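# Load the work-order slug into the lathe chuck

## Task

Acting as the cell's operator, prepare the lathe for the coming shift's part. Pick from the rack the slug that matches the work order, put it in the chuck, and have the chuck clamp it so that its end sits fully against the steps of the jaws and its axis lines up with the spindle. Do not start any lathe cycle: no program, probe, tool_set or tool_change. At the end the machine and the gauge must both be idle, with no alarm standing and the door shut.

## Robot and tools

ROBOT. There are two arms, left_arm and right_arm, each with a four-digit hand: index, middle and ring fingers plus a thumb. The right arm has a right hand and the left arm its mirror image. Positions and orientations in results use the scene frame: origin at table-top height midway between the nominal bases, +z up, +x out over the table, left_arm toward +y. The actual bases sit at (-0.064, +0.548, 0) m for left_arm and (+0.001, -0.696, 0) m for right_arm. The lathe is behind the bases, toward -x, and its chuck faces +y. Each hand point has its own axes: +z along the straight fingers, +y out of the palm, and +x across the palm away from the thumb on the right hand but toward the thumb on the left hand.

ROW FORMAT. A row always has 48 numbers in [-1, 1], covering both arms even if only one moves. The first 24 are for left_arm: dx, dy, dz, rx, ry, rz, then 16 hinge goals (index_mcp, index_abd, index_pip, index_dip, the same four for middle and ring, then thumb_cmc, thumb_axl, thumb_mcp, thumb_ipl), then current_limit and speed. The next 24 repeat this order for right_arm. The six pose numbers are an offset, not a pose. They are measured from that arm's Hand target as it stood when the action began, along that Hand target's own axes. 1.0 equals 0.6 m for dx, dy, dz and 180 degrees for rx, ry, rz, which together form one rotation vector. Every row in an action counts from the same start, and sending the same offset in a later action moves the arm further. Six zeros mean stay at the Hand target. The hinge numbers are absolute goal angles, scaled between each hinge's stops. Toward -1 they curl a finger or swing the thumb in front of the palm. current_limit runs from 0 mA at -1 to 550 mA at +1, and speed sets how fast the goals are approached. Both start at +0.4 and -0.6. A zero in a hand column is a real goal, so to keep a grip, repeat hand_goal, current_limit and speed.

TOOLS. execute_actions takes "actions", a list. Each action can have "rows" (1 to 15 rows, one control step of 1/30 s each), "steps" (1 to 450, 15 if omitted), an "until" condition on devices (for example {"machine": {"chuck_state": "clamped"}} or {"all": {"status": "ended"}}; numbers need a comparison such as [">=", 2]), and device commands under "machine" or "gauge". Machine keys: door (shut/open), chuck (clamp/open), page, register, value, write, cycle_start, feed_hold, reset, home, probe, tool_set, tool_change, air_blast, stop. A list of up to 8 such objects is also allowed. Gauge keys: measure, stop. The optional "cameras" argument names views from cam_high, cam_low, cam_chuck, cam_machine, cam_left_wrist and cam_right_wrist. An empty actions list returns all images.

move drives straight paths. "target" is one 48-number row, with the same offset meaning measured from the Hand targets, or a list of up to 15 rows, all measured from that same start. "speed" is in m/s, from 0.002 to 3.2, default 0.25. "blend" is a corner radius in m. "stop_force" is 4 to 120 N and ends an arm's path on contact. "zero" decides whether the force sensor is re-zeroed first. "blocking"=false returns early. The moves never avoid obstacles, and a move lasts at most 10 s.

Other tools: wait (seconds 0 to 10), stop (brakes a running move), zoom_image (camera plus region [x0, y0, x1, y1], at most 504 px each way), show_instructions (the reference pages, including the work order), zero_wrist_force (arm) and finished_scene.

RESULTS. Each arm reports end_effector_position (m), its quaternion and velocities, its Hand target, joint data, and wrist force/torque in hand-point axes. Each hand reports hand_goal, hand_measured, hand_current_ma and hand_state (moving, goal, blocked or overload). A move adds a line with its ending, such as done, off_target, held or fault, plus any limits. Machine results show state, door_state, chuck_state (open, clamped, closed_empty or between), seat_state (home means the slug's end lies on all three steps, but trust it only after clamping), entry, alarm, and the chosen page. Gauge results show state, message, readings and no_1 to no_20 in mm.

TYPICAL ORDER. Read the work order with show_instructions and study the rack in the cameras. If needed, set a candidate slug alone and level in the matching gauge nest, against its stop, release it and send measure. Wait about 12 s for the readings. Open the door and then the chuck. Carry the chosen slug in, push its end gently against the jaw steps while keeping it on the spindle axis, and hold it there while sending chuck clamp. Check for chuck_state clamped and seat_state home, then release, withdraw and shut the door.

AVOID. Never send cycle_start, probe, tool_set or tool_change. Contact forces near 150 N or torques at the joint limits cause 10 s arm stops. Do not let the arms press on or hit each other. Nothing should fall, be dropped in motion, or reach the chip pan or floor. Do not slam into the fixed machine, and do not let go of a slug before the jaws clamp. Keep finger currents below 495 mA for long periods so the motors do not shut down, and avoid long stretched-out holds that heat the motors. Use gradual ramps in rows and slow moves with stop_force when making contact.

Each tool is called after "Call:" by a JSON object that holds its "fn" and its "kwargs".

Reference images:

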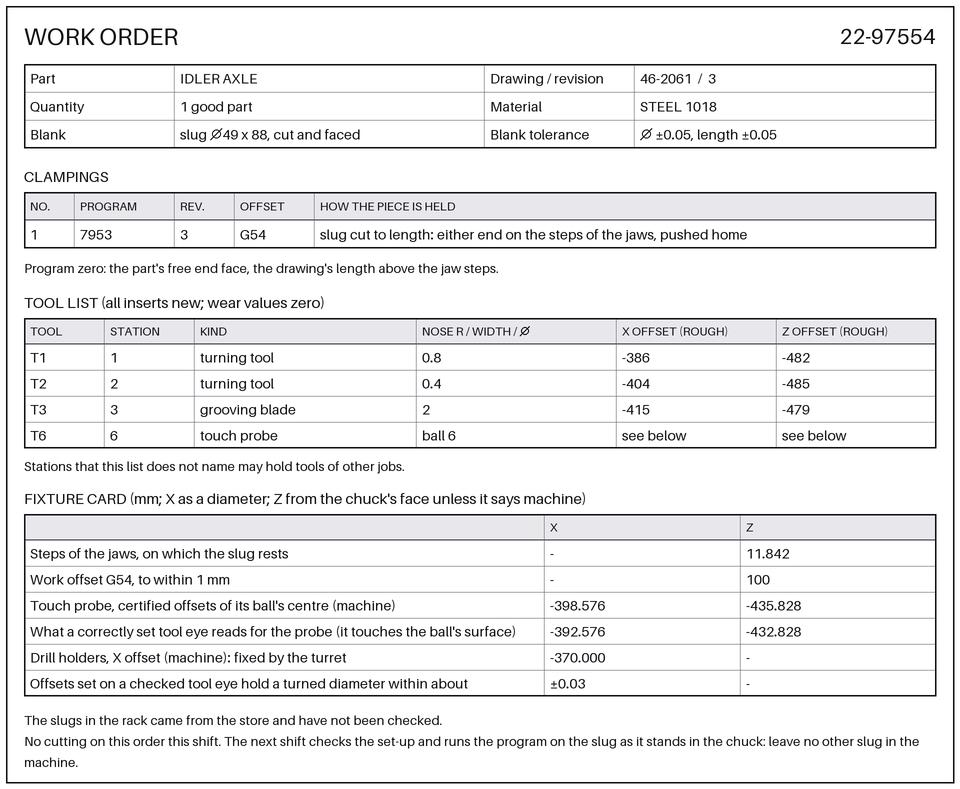

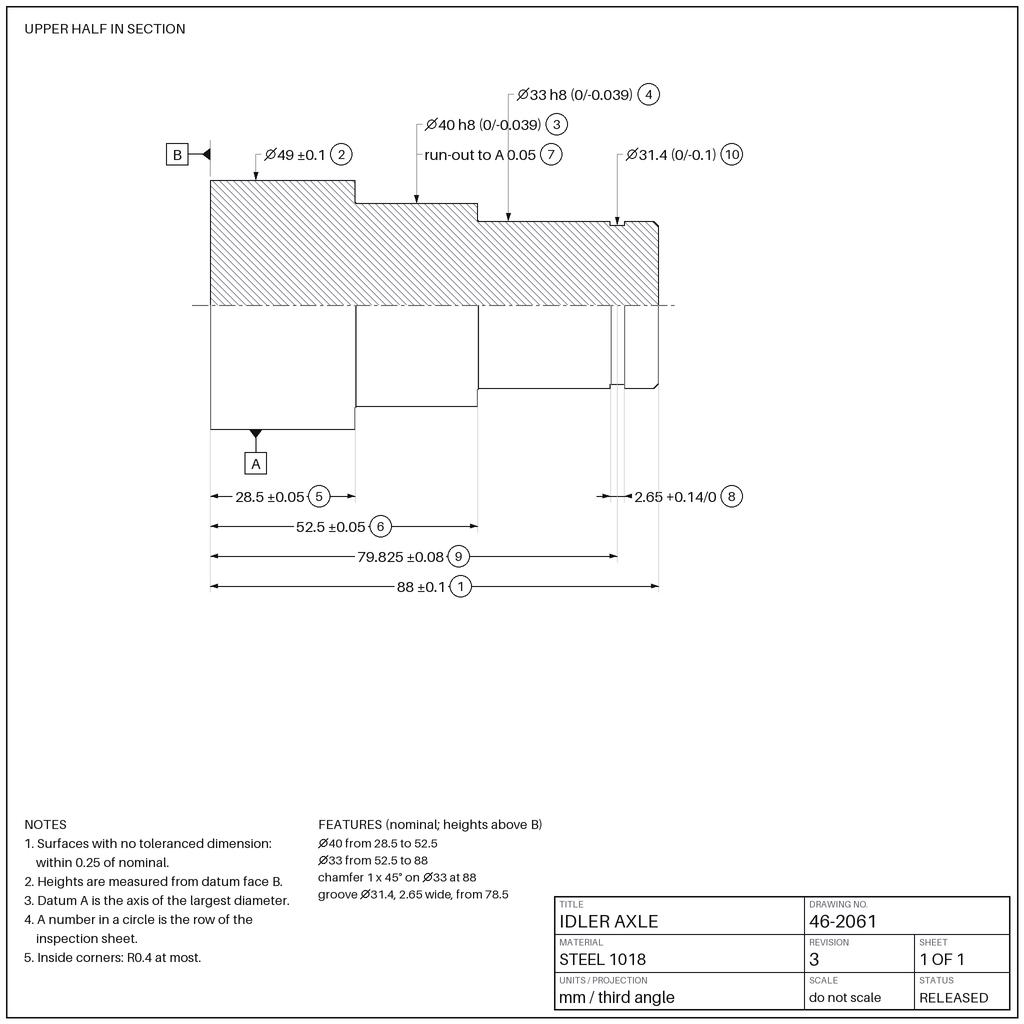

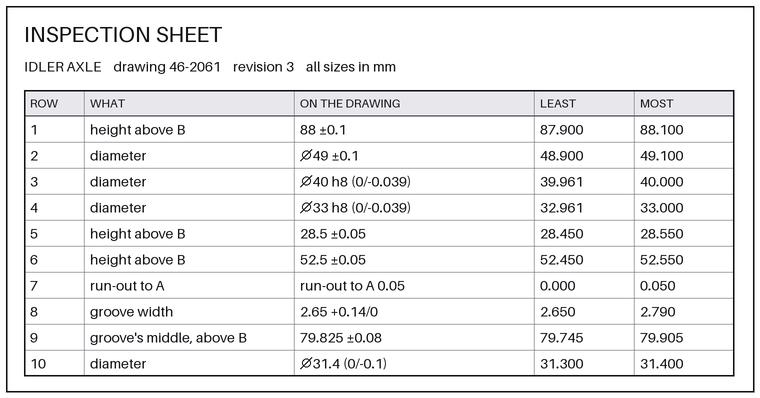

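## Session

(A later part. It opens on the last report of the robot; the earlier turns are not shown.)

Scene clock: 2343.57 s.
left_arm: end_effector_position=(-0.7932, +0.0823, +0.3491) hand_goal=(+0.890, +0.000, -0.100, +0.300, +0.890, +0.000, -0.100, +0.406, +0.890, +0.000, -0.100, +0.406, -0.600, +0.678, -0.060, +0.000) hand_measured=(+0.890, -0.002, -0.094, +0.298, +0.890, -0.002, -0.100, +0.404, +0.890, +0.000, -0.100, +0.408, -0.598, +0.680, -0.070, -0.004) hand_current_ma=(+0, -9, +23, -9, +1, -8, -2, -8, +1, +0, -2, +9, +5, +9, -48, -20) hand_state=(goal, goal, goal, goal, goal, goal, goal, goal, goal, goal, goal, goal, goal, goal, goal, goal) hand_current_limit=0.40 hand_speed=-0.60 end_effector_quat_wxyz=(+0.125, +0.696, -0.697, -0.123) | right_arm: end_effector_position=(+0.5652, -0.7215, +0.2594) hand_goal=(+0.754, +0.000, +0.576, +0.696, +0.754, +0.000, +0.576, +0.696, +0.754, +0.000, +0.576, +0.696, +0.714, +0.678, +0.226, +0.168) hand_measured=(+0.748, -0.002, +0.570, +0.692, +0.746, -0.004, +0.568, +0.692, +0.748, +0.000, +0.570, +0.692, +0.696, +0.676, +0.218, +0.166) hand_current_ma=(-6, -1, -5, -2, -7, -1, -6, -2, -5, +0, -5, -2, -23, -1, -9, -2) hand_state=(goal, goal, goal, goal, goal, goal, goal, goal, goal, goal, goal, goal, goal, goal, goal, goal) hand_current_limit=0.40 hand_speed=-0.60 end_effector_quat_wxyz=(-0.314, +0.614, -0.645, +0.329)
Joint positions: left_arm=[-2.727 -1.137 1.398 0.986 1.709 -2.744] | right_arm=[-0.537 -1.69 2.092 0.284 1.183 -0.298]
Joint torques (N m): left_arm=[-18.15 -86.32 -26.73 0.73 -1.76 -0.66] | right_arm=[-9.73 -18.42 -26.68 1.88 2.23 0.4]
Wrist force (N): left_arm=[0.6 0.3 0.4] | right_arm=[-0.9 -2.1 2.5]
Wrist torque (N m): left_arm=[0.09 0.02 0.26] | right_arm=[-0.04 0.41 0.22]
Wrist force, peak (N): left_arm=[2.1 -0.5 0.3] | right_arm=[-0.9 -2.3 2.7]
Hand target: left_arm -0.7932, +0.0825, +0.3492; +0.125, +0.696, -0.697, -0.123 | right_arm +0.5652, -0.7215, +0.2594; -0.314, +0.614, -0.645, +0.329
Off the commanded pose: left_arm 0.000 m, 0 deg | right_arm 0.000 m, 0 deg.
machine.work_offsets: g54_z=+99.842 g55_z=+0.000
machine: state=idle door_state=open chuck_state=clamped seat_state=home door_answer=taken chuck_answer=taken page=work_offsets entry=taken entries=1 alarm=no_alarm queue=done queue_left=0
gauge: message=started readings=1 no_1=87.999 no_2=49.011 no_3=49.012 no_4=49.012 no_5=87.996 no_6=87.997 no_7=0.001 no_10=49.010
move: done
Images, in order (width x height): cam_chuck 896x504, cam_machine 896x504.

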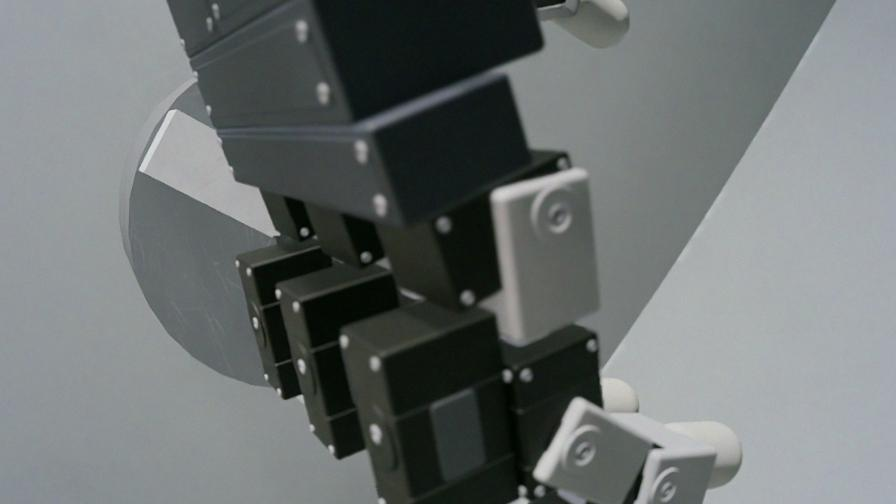

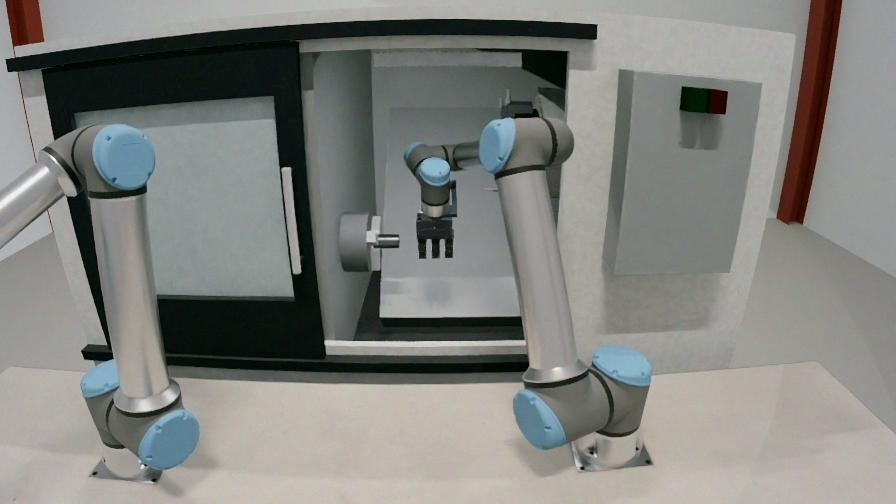

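Call:
{"fn": "move", "kwargs": {"target": [[0.0542,-0.4912,-0.3224,0,0,0, 0.89,0,-0.1,0.3,0.89,0,-0.1,0.406,0.89,0,-0.1,0.406,-0.6,0.678,-0.06,0,0.4,-0.6, 0,0,0,0,0,0, 0.754,0,0.576,0.696,0.754,0,0.576,0.696,0.754,0,0.576,0.696,0.714,0.678,0.226,0.168,0.4,-0.6],[0.3042,-0.8697,-0.5044,0,0,0, 0.89,0,-0.1,0.3,0.89,0,-0.1,0.406,0.89,0,-0.1,0.406,-0.6,0.678,-0.06,0,0.4,-0.6, 0,0,0,0,0,0, 0.754,0,0.576,0.696,0.754,0,0.576,0.696,0.754,0,0.576,0.696,0.714,0.678,0.226,0.168,0.4,-0.6]], "speed": 0.2, "blend": 0.03}}

Call:
{"fn": "move", "kwargs": {"target": [0,-0.47,-0.171,0,0,0, 0.754,0,0.576,0.696,0.754,0,0.576,0.696,0.754,0,0.576,0.696,0.714,0.678,0.226,0.168,0.4,-0.6, 0,0,0,0,0,0, 0.754,0,0.576,0.696,0.754,0,0.576,0.696,0.754,0,0.576,0.696,0.714,0.678,0.226,0.168,0.4,-0.6], "speed": 0.25, "cameras": ["cam_chuck","cam_machine","cam_high"]}}

Call:
{"fn": "zoom_image", "kwargs": {"camera": "cam_chuck", "region": [110, 30, 490, 420]}}

Call:
{"fn": "zoom_image", "kwargs": {"camera": "cam_machine", "region": [330, 200, 430, 290]}}

Scene clock: 2357.97 s.
left_arm: end_effector_position=(-0.1993, -0.0999, +0.4543) hand_goal=(+0.890, +0.000, -0.100, +0.300, +0.890, +0.000, -0.100, +0.406, +0.890, +0.000, -0.100, +0.406, -0.600, +0.678, -0.060, +0.000) hand_measured=(+0.890, -0.002, -0.094, +0.298, +0.890, -0.002, -0.100, +0.404, +0.890, +0.000, -0.100, +0.408, -0.598, +0.680, -0.070, -0.004) hand_current_ma=(+1, -9, +22, -9, +2, -8, -2, -8, +2, +0, -2, +9, +5, +9, -48, -20) hand_state=(goal, goal, goal, goal, goal, goal, goal, goal, goal, goal, goal, goal, goal, goal, goal, goal) hand_current_limit=0.40 hand_speed=-0.60 end_effector_quat_wxyz=(+0.125, +0.696, -0.697, -0.123) | right_arm: end_effector_position=(+0.5652, -0.7215, +0.2594) hand_goal=(+0.754, +0.000, +0.576, +0.696, +0.754, +0.000, +0.576, +0.696, +0.754, +0.000, +0.576, +0.696, +0.714, +0.678, +0.226, +0.168) hand_measured=(+0.748, -0.002, +0.570, +0.692, +0.746, -0.004, +0.568, +0.692, +0.748, +0.000, +0.570, +0.692, +0.696, +0.676, +0.218, +0.166) hand_current_ma=(-6, -1, -5, -2, -7, -1, -6, -2, -5, +0, -5, -2, -23, -1, -9, -2) hand_state=(goal, goal, goal, goal, goal, goal, goal, goal, goal, goal, goal, goal, goal, goal, goal, goal) hand_current_limit=0.40 hand_speed=-0.60 end_effector_quat_wxyz=(-0.314, +0.614, -0.645, +0.329)
Joint positions: left_arm=[-1.811 -1.31 1.495 1.297 1.911 -1.821] | right_arm=[-0.537 -1.69 2.092 0.284 1.183 -0.298]
Joint torques (N m): left_arm=[12.33 -43 -45.48 6.22 2.8 2.29] | right_arm=[-8.31 -18.13 -26.57 1.78 2.15 0.67]
Wrist force (N): left_arm=[1.0 0.2 -0.3] | right_arm=[-1.2 -1.8 2.3]
Wrist torque (N m): left_arm=[0.12 -0.04 0.04] | right_arm=[0.01 0.45 0.20]
Wrist force, peak (N): left_arm=[0.0 1.6 1.3] | right_arm=[-1.0 -2.3 2.6]
Hand target: left_arm -0.1992, -0.1000, +0.4543; +0.125, +0.696, -0.697, -0.123 | right_arm +0.5652, -0.7215, +0.2594; -0.314, +0.614, -0.645, +0.329
Off the commanded pose: left_arm 0.000 m, 0 deg | right_arm 0.000 m, 0 deg.
machine.work_offsets: g54_z=+99.842 g55_z=+0.000
machine: state=idle door_state=open chuck_state=clamped seat_state=home door_answer=taken chuck_answer=taken page=work_offsets entry=taken entries=1 alarm=no_alarm queue=done queue_left=0
gauge: message=started readings=1 no_1=87.999 no_2=49.011 no_3=49.012 no_4=49.012 no_5=87.996 no_6=87.997 no_7=0.001 no_10=49.010
move: done

Scene clock: 2359.80 s.
left_arm: end_effector_position=(+0.1008, -0.1002, +0.4536) hand_goal=(+0.754, +0.000, +0.576, +0.696, +0.754, +0.000, +0.576, +0.696, +0.754, +0.000, +0.576, +0.696, +0.714, +0.678, +0.226, +0.168) hand_measured=(+0.760, -0.002, +0.574, +0.694, +0.760, -0.002, +0.574, +0.694, +0.762, +0.000, +0.574, +0.694, +0.716, +0.680, +0.218, +0.164) hand_current_ma=(+26, -9, -6, -10, +26, -8, -8, -9, +30, +0, -6, -9, +6, +7, -46, -19) hand_state=(goal, goal, goal, goal, goal, goal, goal, goal, goal, goal, goal, goal, goal, goal, goal, goal) hand_current_limit=0.40 hand_speed=-0.60 end_effector_quat_wxyz=(+0.125, +0.696, -0.697, -0.123) | right_arm: end_effector_position=(+0.5652, -0.7215, +0.2594) hand_goal=(+0.754, +0.000, +0.576, +0.696, +0.754, +0.000, +0.576, +0.696, +0.754, +0.000, +0.576, +0.696, +0.714, +0.678, +0.226, +0.168) hand_measured=(+0.748, -0.002, +0.570, +0.692, +0.746, -0.004, +0.568, +0.692, +0.748, +0.000, +0.570, +0.692, +0.696, +0.676, +0.218, +0.166) hand_current_ma=(-6, -1, -5, -2, -7, -1, -6, -2, -5, +0, -5, -2, -23, -1, -9, -2) hand_state=(goal, goal, goal, goal, goal, goal, goal, goal, goal, goal, goal, goal, goal, goal, goal, goal) hand_current_limit=0.40 hand_speed=-0.60 end_effector_quat_wxyz=(-0.314, +0.614, -0.645, +0.329)
Joint positions: left_arm=[-1.34 -1.167 1.34 1.481 1.913 -1.32] | right_arm=[-0.537 -1.69 2.092 0.284 1.183 -0.298]
Joint torques (N m): left_arm=[17.38 -52.94 -45.27 6.25 -1.26 2.18] | right_arm=[-8.62 -18.76 -26.58 1.86 2.19 0.66]
Wrist force (N): left_arm=[0.8 0.1 -0.2] | right_arm=[-0.5 -2.0 2.5]
Wrist torque (N m): left_arm=[0.02 -0.06 0.02] | right_arm=[-0.03 0.37 0.25]
Wrist force, peak (N): left_arm=[0.8 2.0 0.3] | right_arm=[-1.2 -2.0 2.6]
Hand target: left_arm +0.1009, -0.1002, +0.4536; +0.125, +0.696, -0.697, -0.123 | right_arm +0.5652, -0.7215, +0.2594; -0.314, +0.614, -0.645, +0.329
Off the commanded pose: left_arm 0.000 m, 0 deg | right_arm 0.000 m, 0 deg.
machine.work_offsets: g54_z=+99.842 g55_z=+0.000
machine: state=idle door_state=open chuck_state=clamped seat_state=home door_answer=taken chuck_answer=taken page=work_offsets entry=taken entries=1 alarm=no_alarm queue=done queue_left=0
gauge: message=started readings=1 no_1=87.999 no_2=49.011 no_3=49.012 no_4=49.012 no_5=87.996 no_6=87.997 no_7=0.001 no_10=49.010
move: done
Images, in order (width x height): cam_high 896x504, cam_chuck 896x504, cam_machine 896x504.

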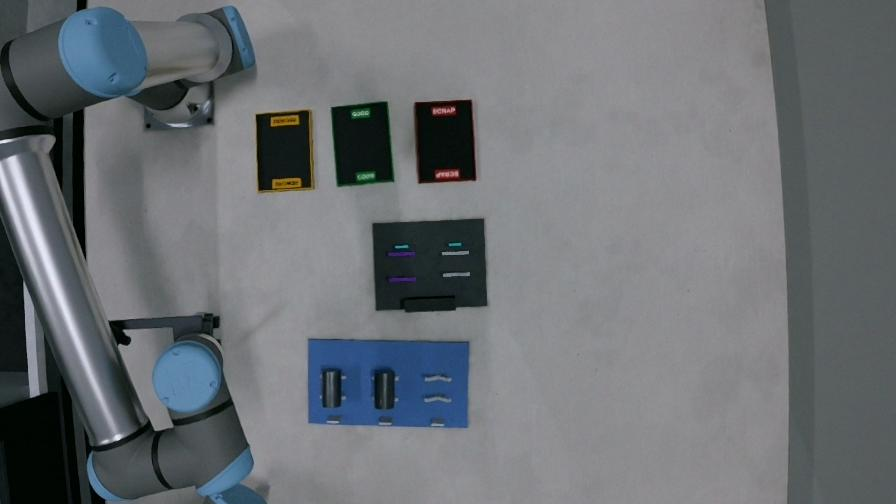

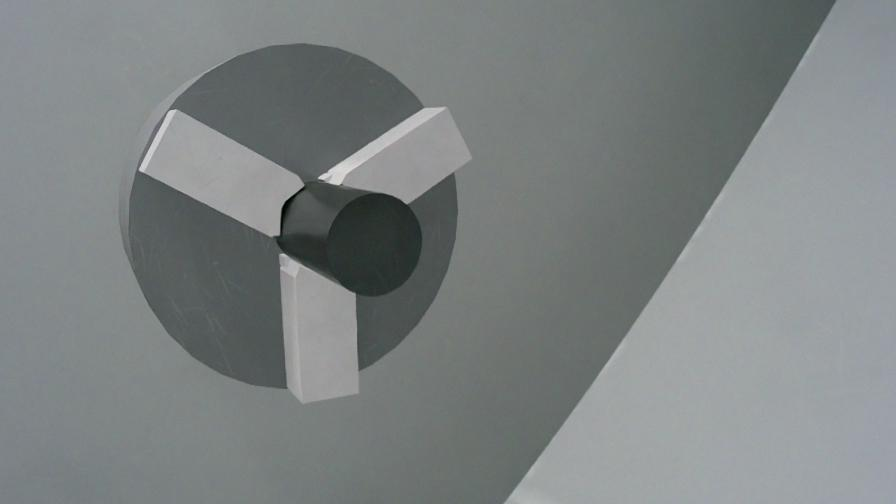

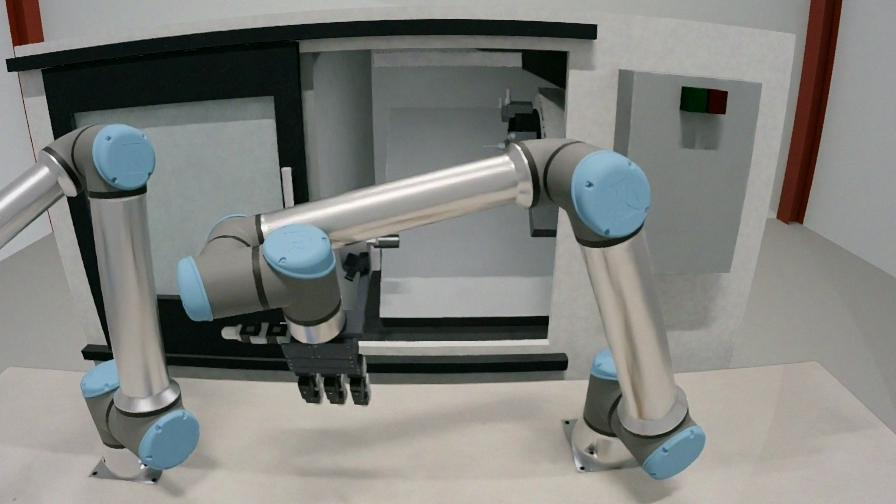

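Scaled by 1.292 from the camera's 896x504 image, which has a finer 1280x720 frame.

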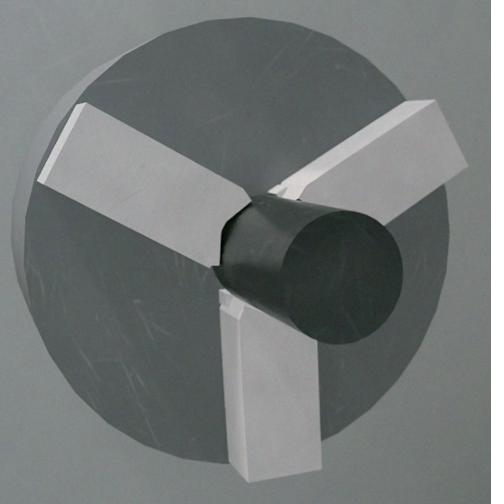

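Scaled by 5.040 from the camera's 896x504 image, which has a finer 1280x720 frame.

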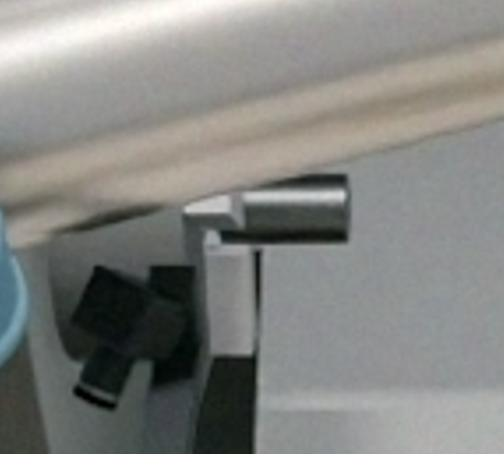

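Call:
{"fn": "execute_actions", "kwargs": {"actions": [{"machine":{"door":"shut"},"steps":240,"until":{"machine":{"door_state":"shut"}}},{"steps":15}], "cameras": ["cam_machine","cam_chuck"]}}

Scene clock: 2365.27 s.
left_arm: end_effector_position=(+0.1009, -0.1002, +0.4536) hand_goal=(+0.754, +0.000, +0.576, +0.696, +0.754, +0.000, +0.576, +0.696, +0.754, +0.000, +0.576, +0.696, +0.714, +0.678, +0.226, +0.168) hand_measured=(+0.760, -0.002, +0.574, +0.694, +0.760, -0.002, +0.574, +0.694, +0.762, +0.000, +0.574, +0.694, +0.716, +0.680, +0.218, +0.164) hand_current_ma=(+26, -9, -6, -10, +26, -8, -8, -9, +30, +0, -6, -9, +6, +7, -46, -19) hand_state=(goal, goal, goal, goal, goal, goal, goal, goal, goal, goal, goal, goal, goal, goal, goal, goal) hand_current_limit=0.40 hand_speed=-0.60 end_effector_quat_wxyz=(+0.125, +0.696, -0.697, -0.123) | right_arm: end_effector_position=(+0.5652, -0.7215, +0.2594) hand_goal=(+0.754, +0.000, +0.576, +0.696, +0.754, +0.000, +0.576, +0.696, +0.754, +0.000, +0.576, +0.696, +0.714, +0.678, +0.226, +0.168) hand_measured=(+0.748, -0.002, +0.570, +0.692, +0.746, -0.004, +0.568, +0.692, +0.748, +0.000, +0.570, +0.692, +0.696, +0.676, +0.218, +0.166) hand_current_ma=(-6, -1, -5, -2, -7, -1, -6, -2, -5, +0, -5, -2, -23, -1, -9, -2) hand_state=(goal, goal, goal, goal, goal, goal, goal, goal, goal, goal, goal, goal, goal, goal, goal, goal) hand_current_limit=0.40 hand_speed=-0.60 end_effector_quat_wxyz=(-0.314, +0.614, -0.645, +0.329)
Joint positions: left_arm=[-1.34 -1.167 1.34 1.481 1.913 -1.32] | right_arm=[-0.537 -1.69 2.092 0.284 1.183 -0.298]
Joint torques (N m): left_arm=[18.18 -57.35 -44.68 5.88 -1.15 2.15] | right_arm=[-9.5 -18.58 -26.03 1.82 2.06 0.61]
Wrist force (N): left_arm=[0.8 0.2 0.1] | right_arm=[-0.9 -2.0 2.5]
Wrist torque (N m): left_arm=[0.02 -0.06 0.02] | right_arm=[-0.03 0.41 0.22]
Wrist force, peak (N): left_arm=[1.0 0.1 0.0] | right_arm=[-1.1 -2.3 2.7]
Hand target: left_arm +0.1009, -0.1002, +0.4536; +0.125, +0.696, -0.697, -0.123 | right_arm +0.5652, -0.7215, +0.2594; -0.314, +0.614, -0.645, +0.329
Off the commanded pose: left_arm 0.000 m, 0 deg | right_arm 0.000 m, 0 deg.
machine.work_offsets: g54_z=+99.842 g55_z=+0.000
machine: state=idle door_state=shut chuck_state=clamped seat_state=home door_answer=taken chuck_answer=taken page=work_offsets entry=taken entries=1 alarm=no_alarm queue=done queue_left=0
gauge: message=started readings=1 no_1=87.999 no_2=49.011 no_3=49.012 no_4=49.012 no_5=87.996 no_6=87.997 no_7=0.001 no_10=49.010
Images, in order (width x height): cam_chuck 896x504, cam_machine 896x504.

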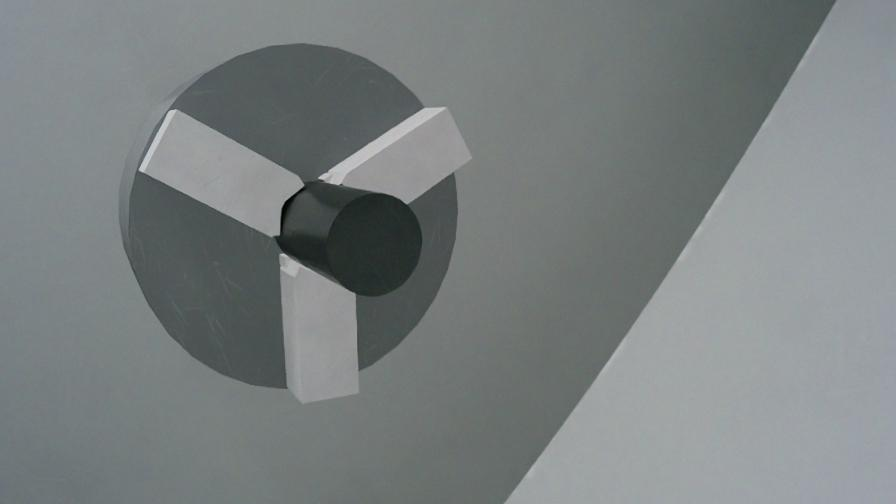

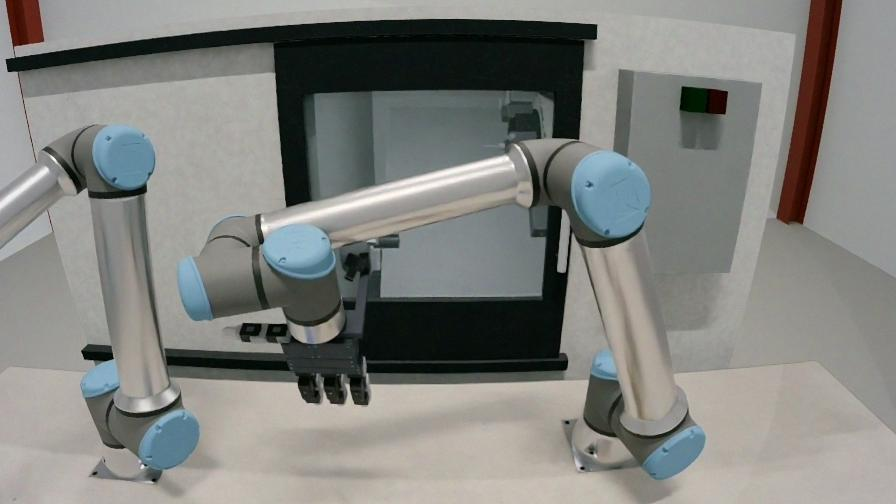

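Call:
{"fn": "finished_scene", "kwargs": {}}

The scene is finished: the task was done.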